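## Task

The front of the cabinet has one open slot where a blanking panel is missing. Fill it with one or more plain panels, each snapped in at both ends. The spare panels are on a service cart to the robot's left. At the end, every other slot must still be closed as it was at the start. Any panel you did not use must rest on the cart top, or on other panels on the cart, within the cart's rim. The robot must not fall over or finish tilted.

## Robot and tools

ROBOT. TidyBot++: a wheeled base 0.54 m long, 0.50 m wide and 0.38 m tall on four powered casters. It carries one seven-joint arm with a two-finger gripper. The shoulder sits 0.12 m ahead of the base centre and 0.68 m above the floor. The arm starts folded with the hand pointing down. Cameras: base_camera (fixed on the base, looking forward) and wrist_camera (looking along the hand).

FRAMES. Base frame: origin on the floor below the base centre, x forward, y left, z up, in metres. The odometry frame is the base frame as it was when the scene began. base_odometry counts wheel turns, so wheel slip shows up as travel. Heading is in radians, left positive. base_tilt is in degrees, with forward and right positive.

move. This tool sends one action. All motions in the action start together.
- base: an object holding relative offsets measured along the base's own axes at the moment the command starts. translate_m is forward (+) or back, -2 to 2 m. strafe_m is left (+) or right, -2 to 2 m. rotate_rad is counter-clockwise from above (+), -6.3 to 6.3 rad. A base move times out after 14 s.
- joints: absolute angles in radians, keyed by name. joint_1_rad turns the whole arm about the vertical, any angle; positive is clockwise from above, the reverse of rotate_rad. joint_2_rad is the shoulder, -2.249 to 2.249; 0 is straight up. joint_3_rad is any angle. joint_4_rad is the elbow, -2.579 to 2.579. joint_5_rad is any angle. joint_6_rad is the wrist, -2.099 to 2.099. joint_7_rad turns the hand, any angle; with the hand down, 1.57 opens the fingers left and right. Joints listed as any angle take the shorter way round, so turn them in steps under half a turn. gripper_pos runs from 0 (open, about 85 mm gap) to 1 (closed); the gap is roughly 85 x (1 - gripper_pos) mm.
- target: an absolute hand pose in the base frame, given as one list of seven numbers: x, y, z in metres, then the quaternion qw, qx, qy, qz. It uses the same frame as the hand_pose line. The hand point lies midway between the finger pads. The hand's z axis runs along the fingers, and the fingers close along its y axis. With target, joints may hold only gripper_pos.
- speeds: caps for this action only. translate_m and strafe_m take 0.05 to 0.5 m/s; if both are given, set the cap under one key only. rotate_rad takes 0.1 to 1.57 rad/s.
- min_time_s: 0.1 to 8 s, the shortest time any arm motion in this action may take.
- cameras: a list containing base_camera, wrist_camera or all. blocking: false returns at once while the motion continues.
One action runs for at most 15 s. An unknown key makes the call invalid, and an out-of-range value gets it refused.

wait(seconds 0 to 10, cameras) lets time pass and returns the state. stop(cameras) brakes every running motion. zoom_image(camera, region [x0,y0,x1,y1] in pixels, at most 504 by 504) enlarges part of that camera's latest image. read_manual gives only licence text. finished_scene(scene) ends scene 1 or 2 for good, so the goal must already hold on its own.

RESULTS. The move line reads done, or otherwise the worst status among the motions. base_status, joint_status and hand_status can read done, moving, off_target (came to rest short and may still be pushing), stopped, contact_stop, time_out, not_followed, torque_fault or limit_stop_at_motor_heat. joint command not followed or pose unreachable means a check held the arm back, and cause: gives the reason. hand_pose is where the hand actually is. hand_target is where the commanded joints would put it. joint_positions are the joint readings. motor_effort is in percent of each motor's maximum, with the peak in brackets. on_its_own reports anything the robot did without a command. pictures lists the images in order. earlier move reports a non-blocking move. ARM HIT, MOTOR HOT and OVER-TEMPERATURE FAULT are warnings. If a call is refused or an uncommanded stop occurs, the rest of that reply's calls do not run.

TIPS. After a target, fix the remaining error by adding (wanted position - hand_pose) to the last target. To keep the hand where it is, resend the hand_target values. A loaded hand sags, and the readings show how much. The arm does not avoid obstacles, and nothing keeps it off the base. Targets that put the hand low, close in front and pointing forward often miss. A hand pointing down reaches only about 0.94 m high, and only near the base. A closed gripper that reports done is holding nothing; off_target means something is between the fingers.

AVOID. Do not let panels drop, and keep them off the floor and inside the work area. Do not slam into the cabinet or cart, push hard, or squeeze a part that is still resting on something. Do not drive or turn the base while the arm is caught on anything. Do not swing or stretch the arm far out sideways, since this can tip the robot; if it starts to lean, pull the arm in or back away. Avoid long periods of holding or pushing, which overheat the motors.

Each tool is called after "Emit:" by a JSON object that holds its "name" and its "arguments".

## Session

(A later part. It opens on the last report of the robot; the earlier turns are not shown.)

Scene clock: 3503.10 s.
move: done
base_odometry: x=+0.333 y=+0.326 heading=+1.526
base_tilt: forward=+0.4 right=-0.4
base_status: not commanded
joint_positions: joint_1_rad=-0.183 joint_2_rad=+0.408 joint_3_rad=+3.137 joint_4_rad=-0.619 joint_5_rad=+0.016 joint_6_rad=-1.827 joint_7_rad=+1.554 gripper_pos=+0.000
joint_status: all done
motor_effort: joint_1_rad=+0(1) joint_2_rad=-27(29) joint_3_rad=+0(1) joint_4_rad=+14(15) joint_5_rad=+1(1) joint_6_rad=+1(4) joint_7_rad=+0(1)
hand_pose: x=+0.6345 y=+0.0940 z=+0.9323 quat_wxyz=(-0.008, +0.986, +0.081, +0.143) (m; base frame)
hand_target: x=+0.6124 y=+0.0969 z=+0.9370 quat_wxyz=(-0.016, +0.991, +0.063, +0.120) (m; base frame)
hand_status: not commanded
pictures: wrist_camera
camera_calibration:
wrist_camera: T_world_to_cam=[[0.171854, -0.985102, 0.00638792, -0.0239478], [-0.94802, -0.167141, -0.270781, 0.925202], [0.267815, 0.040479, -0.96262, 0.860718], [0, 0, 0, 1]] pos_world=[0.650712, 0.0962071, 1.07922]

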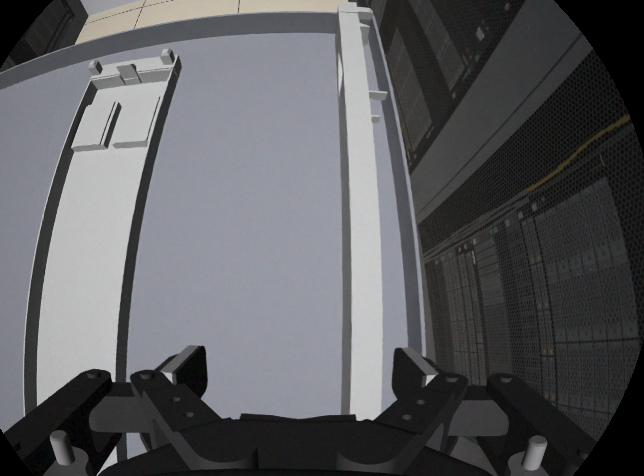

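Emit:
{"name": "move", "arguments": {"base": {"strafe_m": -0.0065}, "speeds": {"strafe_m": 0.05}}}

Emit:
{"name": "move", "arguments": {"joints": {"joint_2_rad": 0.4377, "joint_4_rad": -0.70, "joint_6_rad": -1.75}, "min_time_s": 2.5, "cameras": ["wrist_camera"]}}

Emit:
{"name": "zoom_image", "arguments": {"camera": "wrist_camera", "region": [280, 260, 480, 420]}}

Scene clock: 3513.67 s.
move: done
base_odometry: x=+0.340 y=+0.326 heading=+1.526
base_tilt: forward=+0.3 right=-0.5
base_status: done
joint_positions: joint_1_rad=-0.184 joint_2_rad=+0.407 joint_3_rad=+3.137 joint_4_rad=-0.619 joint_5_rad=+0.016 joint_6_rad=-1.827 joint_7_rad=+1.554 gripper_pos=+0.000
joint_status: not commanded
motor_effort: joint_1_rad=+0(3) joint_2_rad=-27(28) joint_3_rad=+0(1) joint_4_rad=+14(14) joint_5_rad=+1(2) joint_6_rad=+2(3) joint_7_rad=+0(1)
hand_pose: x=+0.6345 y=+0.0941 z=+0.9324 quat_wxyz=(-0.008, +0.986, +0.081, +0.143) (m; base frame)
hand_target: x=+0.6124 y=+0.0969 z=+0.9370 quat_wxyz=(-0.016, +0.991, +0.063, +0.120) (m; base frame)
hand_status: not commanded
pictures: none

Scene clock: 3516.47 s.
move: done
base_odometry: x=+0.340 y=+0.326 heading=+1.526
base_tilt: forward=+0.3 right=-0.4
base_status: not commanded
joint_positions: joint_1_rad=-0.184 joint_2_rad=+0.407 joint_3_rad=+3.137 joint_4_rad=-0.668 joint_5_rad=+0.016 joint_6_rad=-1.821 joint_7_rad=+1.554 gripper_pos=+0.000
joint_status: all done
motor_effort: joint_1_rad=+1(2) joint_2_rad=-27(29) joint_3_rad=+0(1) joint_4_rad=+14(15) joint_5_rad=+2(2) joint_6_rad=+2(3) joint_7_rad=-1(1)
hand_pose: x=+0.6294 y=+0.0932 z=+0.9157 quat_wxyz=(-0.006, +0.989, +0.082, +0.122) (m; base frame)
hand_target: x=+0.6507 y=+0.1043 z=+0.8935 quat_wxyz=(-0.016, +0.990, +0.063, +0.126) (m; base frame)
hand_status: not commanded
pictures: wrist_camera
camera_calibration:
wrist_camera: T_world_to_cam=[[0.172586, -0.98497, 0.00696809, -0.0247828], [-0.958355, -0.169548, -0.229804, 0.88481], [0.227531, 0.032983, -0.973212, 0.881917], [0, 0, 0, 1]] pos_world=[0.651576, 0.0965193, 1.0618]

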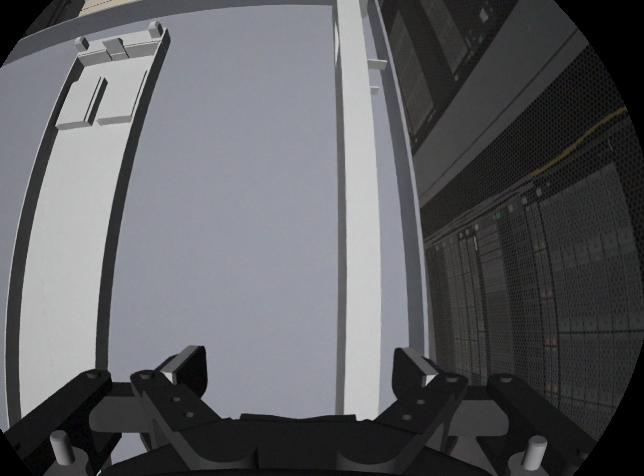

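Scaled by 2.520.

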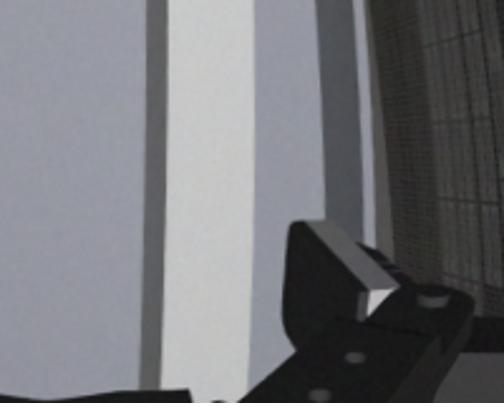

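Emit:
{"name": "move", "arguments": {"joints": {"joint_2_rad": 0.45, "joint_4_rad": -0.725, "joint_6_rad": -1.735}, "min_time_s": 2, "cameras": ["wrist_camera"]}}

Emit:
{"name": "zoom_image", "arguments": {"camera": "wrist_camera", "region": [280, 260, 480, 420]}}

Scene clock: 3522.83 s.
move: done
base_odometry: x=+0.340 y=+0.326 heading=+1.526
base_tilt: forward=+0.4 right=-0.5
base_status: not commanded
joint_positions: joint_1_rad=-0.184 joint_2_rad=+0.415 joint_3_rad=+3.137 joint_4_rad=-0.692 joint_5_rad=+0.016 joint_6_rad=-1.810 joint_7_rad=+1.554 gripper_pos=+0.000
joint_status: all done
motor_effort: joint_1_rad=+1(2) joint_2_rad=-27(28) joint_3_rad=-1(1) joint_4_rad=+14(15) joint_5_rad=+1(2) joint_6_rad=+1(3) joint_7_rad=-1(1)
hand_pose: x=+0.6305 y=+0.0934 z=+0.9038 quat_wxyz=(-0.005, +0.990, +0.082, +0.112) (m; base frame)
hand_target: x=+0.6533 y=+0.1048 z=+0.8789 quat_wxyz=(-0.015, +0.991, +0.063, +0.115) (m; base frame)
hand_status: not commanded
pictures: wrist_camera
camera_calibration:
wrist_camera: T_world_to_cam=[[0.172935, -0.984905, 0.0074026, -0.0253409], [-0.96295, -0.17065, -0.20882, 0.867347], [0.206931, 0.0289839, -0.977926, 0.887671], [0, 0, 0, 1]] pos_world=[0.655907, 0.0973257, 1.04938]

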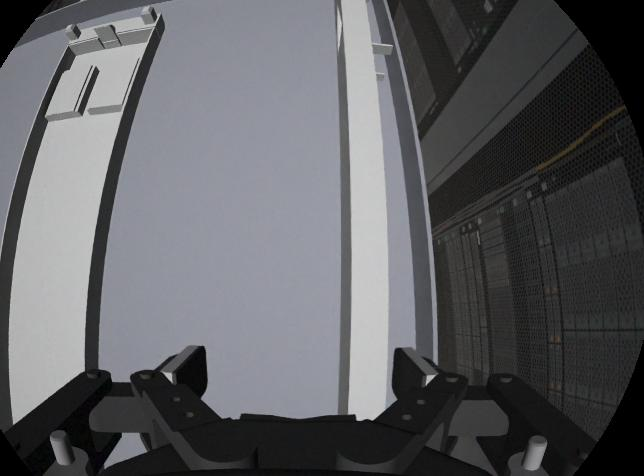

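Scaled by 2.520.

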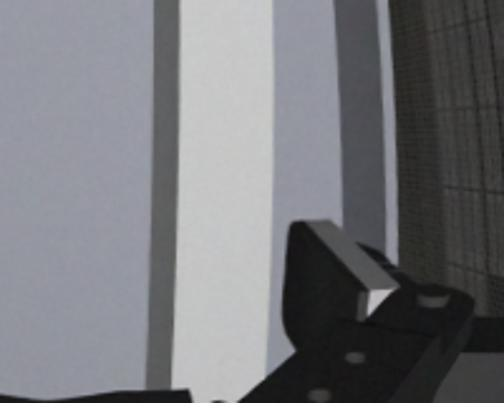

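Emit:
{"name": "move", "arguments": {"base": {"strafe_m": 0.012}, "speeds": {"strafe_m": 0.05}, "cameras": ["wrist_camera"]}}

Scene clock: 3526.03 s.
move: done
base_odometry: x=+0.328 y=+0.327 heading=+1.526
base_tilt: forward=+0.4 right=-0.5
base_status: done
joint_positions: joint_1_rad=-0.185 joint_2_rad=+0.417 joint_3_rad=+3.137 joint_4_rad=-0.692 joint_5_rad=+0.016 joint_6_rad=-1.810 joint_7_rad=+1.554 gripper_pos=+0.000
joint_status: not commanded
motor_effort: joint_1_rad=-1(3) joint_2_rad=-27(28) joint_3_rad=+0(2) joint_4_rad=+14(15) joint_5_rad=+1(2) joint_6_rad=+1(2) joint_7_rad=+0(1)
hand_pose: x=+0.6309 y=+0.0942 z=+0.9031 quat_wxyz=(-0.005, +0.990, +0.083, +0.111) (m; base frame)
hand_target: x=+0.6533 y=+0.1048 z=+0.8789 quat_wxyz=(-0.015, +0.991, +0.063, +0.115) (m; base frame)
hand_status: not commanded
pictures: wrist_camera
camera_calibration:
wrist_camera: T_world_to_cam=[[0.174358, -0.984655, 0.0073447, -0.0254151], [-0.962889, -0.172055, -0.207946, 0.866923], [0.206019, 0.0291848, -0.978113, 0.887652], [0, 0, 0, 1]] pos_world=[0.656309, 0.098227, 1.04868]

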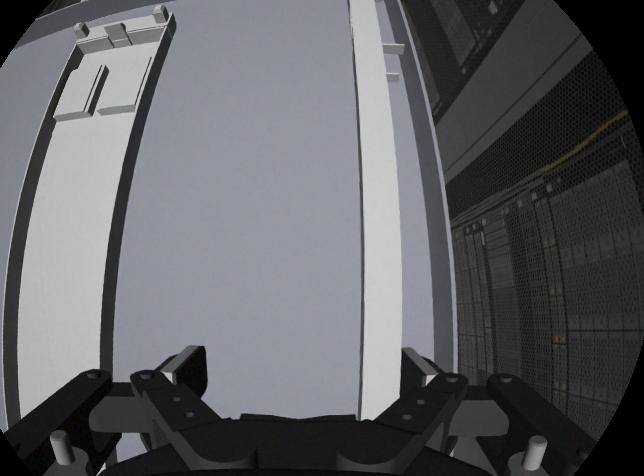

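Emit:
{"name": "move", "arguments": {"base": {"strafe_m": 0.015}, "speeds": {"strafe_m": 0.05}, "cameras": ["wrist_camera"]}}

Scene clock: 3529.07 s.
move: done
base_odometry: x=+0.313 y=+0.327 heading=+1.526
base_tilt: forward=+0.3 right=-0.5
base_status: done
joint_positions: joint_1_rad=-0.185 joint_2_rad=+0.418 joint_3_rad=+3.137 joint_4_rad=-0.693 joint_5_rad=+0.016 joint_6_rad=-1.809 joint_7_rad=+1.554 gripper_pos=+0.000
joint_status: not commanded
motor_effort: joint_1_rad=+1(2) joint_2_rad=-27(29) joint_3_rad=+0(1) joint_4_rad=+14(15) joint_5_rad=+1(2) joint_6_rad=+1(2) joint_7_rad=+0(1)
hand_pose: x=+0.6313 y=+0.0944 z=+0.9023 quat_wxyz=(-0.005, +0.990, +0.083, +0.111) (m; base frame)
hand_target: x=+0.6533 y=+0.1048 z=+0.8789 quat_wxyz=(-0.015, +0.991, +0.063, +0.115) (m; base frame)
hand_status: not commanded
pictures: wrist_camera
camera_calibration:
wrist_camera: T_world_to_cam=[[0.174641, -0.984605, 0.00736278, -0.0254282], [-0.963006, -0.172359, -0.207151, 0.866661], [0.205231, 0.0290866, -0.978281, 0.88744], [0, 0, 0, 1]] pos_world=[0.656911, 0.0985274, 1.04788]

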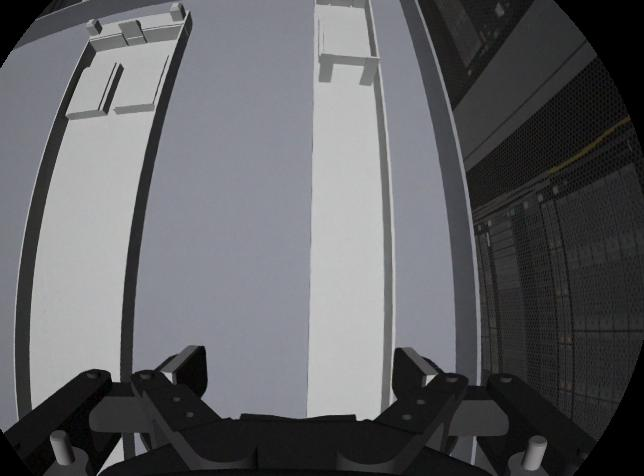

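Emit:
{"name": "move", "arguments": {"joints": {"joint_2_rad": 0.34, "joint_4_rad": -0.55, "joint_6_rad": -1.95}, "min_time_s": 2.5}}

Emit:
{"name": "move", "arguments": {"base": {"translate_m": -0.2}, "speeds": {"translate_m": 0.2}, "cameras": ["wrist_camera"]}}

Scene clock: 3534.80 s.
move: done
base_odometry: x=+0.313 y=+0.327 heading=+1.526
base_tilt: forward=+0.4 right=-0.5
base_status: not commanded
joint_positions: joint_1_rad=-0.185 joint_2_rad=+0.352 joint_3_rad=+3.137 joint_4_rad=-0.569 joint_5_rad=+0.016 joint_6_rad=-1.872 joint_7_rad=+1.554 gripper_pos=+0.000
joint_status: all done
motor_effort: joint_1_rad=+1(1) joint_2_rad=-25(29) joint_3_rad=+0(1) joint_4_rad=+13(15) joint_5_rad=+1(2) joint_6_rad=+3(3) joint_7_rad=+1(1)
hand_pose: x=+0.6123 y=+0.0909 z=+0.9743 quat_wxyz=(-0.012, +0.982, +0.081, +0.173) (m; base frame)
hand_target: x=+0.5871 y=+0.0920 z=+0.9791 quat_wxyz=(-0.019, +0.987, +0.063, +0.149) (m; base frame)
hand_status: not commanded
pictures: none

Scene clock: 3536.60 s.
move: done
base_odometry: x=+0.304 y=+0.127 heading=+1.526
base_tilt: forward=+0.3 right=-0.5
base_status: done
joint_positions: joint_1_rad=-0.185 joint_2_rad=+0.340 joint_3_rad=+3.137 joint_4_rad=-0.567 joint_5_rad=+0.016 joint_6_rad=-1.876 joint_7_rad=+1.554 gripper_pos=+0.000
joint_status: not commanded
motor_effort: joint_1_rad=+0(2) joint_2_rad=-24(29) joint_3_rad=+0(1) joint_4_rad=+13(14) joint_5_rad=+1(2) joint_6_rad=+3(4) joint_7_rad=-1(1)
hand_pose: x=+0.6080 y=+0.0901 z=+0.9805 quat_wxyz=(-0.012, +0.981, +0.081, +0.178) (m; base frame)
hand_target: x=+0.5871 y=+0.0920 z=+0.9791 quat_wxyz=(-0.019, +0.987, +0.063, +0.149) (m; base frame)
hand_status: not commanded
pictures: wrist_camera
camera_calibration:
wrist_camera: T_world_to_cam=[[0.172865, -0.984932, 0.00511631, -0.0228702], [-0.926708, -0.164402, -0.337913, 0.965026], [0.333663, 0.0536721, -0.941163, 0.85219], [0, 0, 0, 1]] pos_world=[0.613906, 0.0903874, 1.12826]

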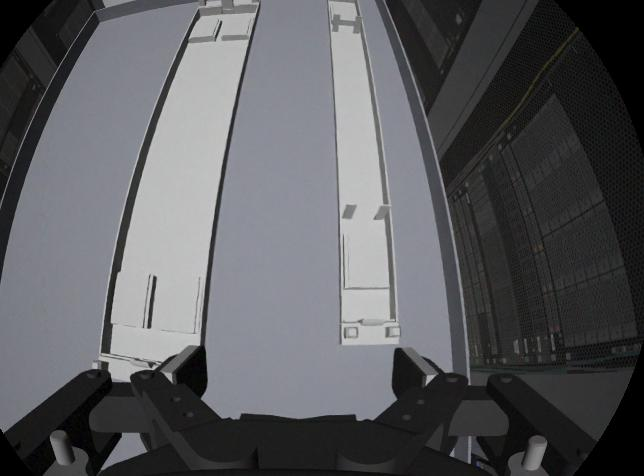

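Emit:
{"name": "move", "arguments": {"joints": {"joint_6_rad": -1.45}, "min_time_s": 1, "cameras": ["wrist_camera"]}}

Emit:
{"name": "zoom_image", "arguments": {"camera": "wrist_camera", "region": [80, 60, 500, 400]}}

Scene clock: 3541.83 s.
move: done
base_odometry: x=+0.304 y=+0.127 heading=+1.526
base_tilt: forward=+0.4 right=-0.5
base_status: not commanded
joint_positions: joint_1_rad=-0.185 joint_2_rad=+0.340 joint_3_rad=+3.137 joint_4_rad=-0.567 joint_5_rad=+0.016 joint_6_rad=-1.525 joint_7_rad=+1.554 gripper_pos=+0.000
joint_status: all done
motor_effort: joint_1_rad=+1(2) joint_2_rad=-26(26) joint_3_rad=+0(1) joint_4_rad=+15(15) joint_5_rad=+1(2) joint_6_rad=+5(6) joint_7_rad=+0(1)
hand_pose: x=+0.7000 y=+0.1074 z=+1.0359 quat_wxyz=(-0.029, +0.934, +0.078, +0.346) (m; base frame)
hand_target: x=+0.7159 y=+0.1169 z=+1.0598 quat_wxyz=(-0.050, +0.919, +0.059, +0.387) (m; base frame)
hand_status: not commanded
pictures: wrist_camera
camera_calibration:
wrist_camera: T_world_to_cam=[[0.175219, -0.984524, 0.00322398, -0.021713], [-0.755131, -0.136493, -0.641208, 1.26301], [0.631725, 0.109917, -0.76736, 0.477886], [0, 0, 0, 1]] pos_world=[0.655651, 0.0984869, 1.17663]

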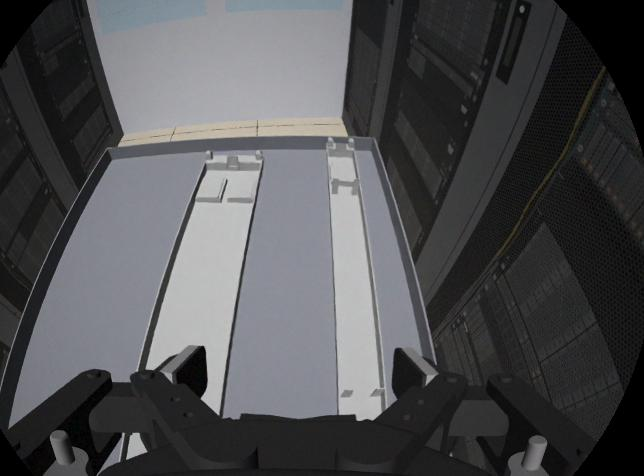

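Scaled by 1.200.

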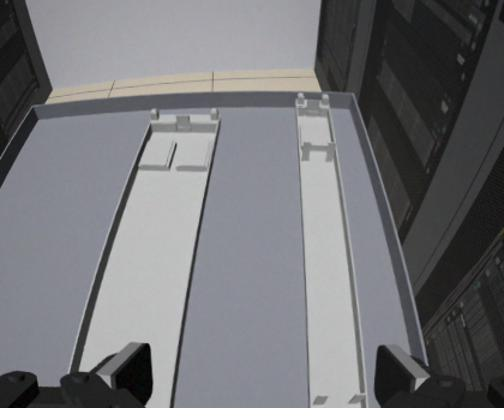

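Emit:
{"name": "zoom_image", "arguments": {"camera": "wrist_camera", "region": [280, 110, 420, 220]}}

Scaled by 3.600.

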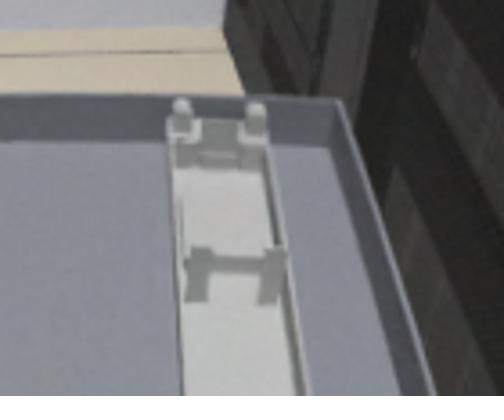

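Emit:
{"name": "finished_scene", "arguments": {"scene": 1}}

The scene is finished: the task was done.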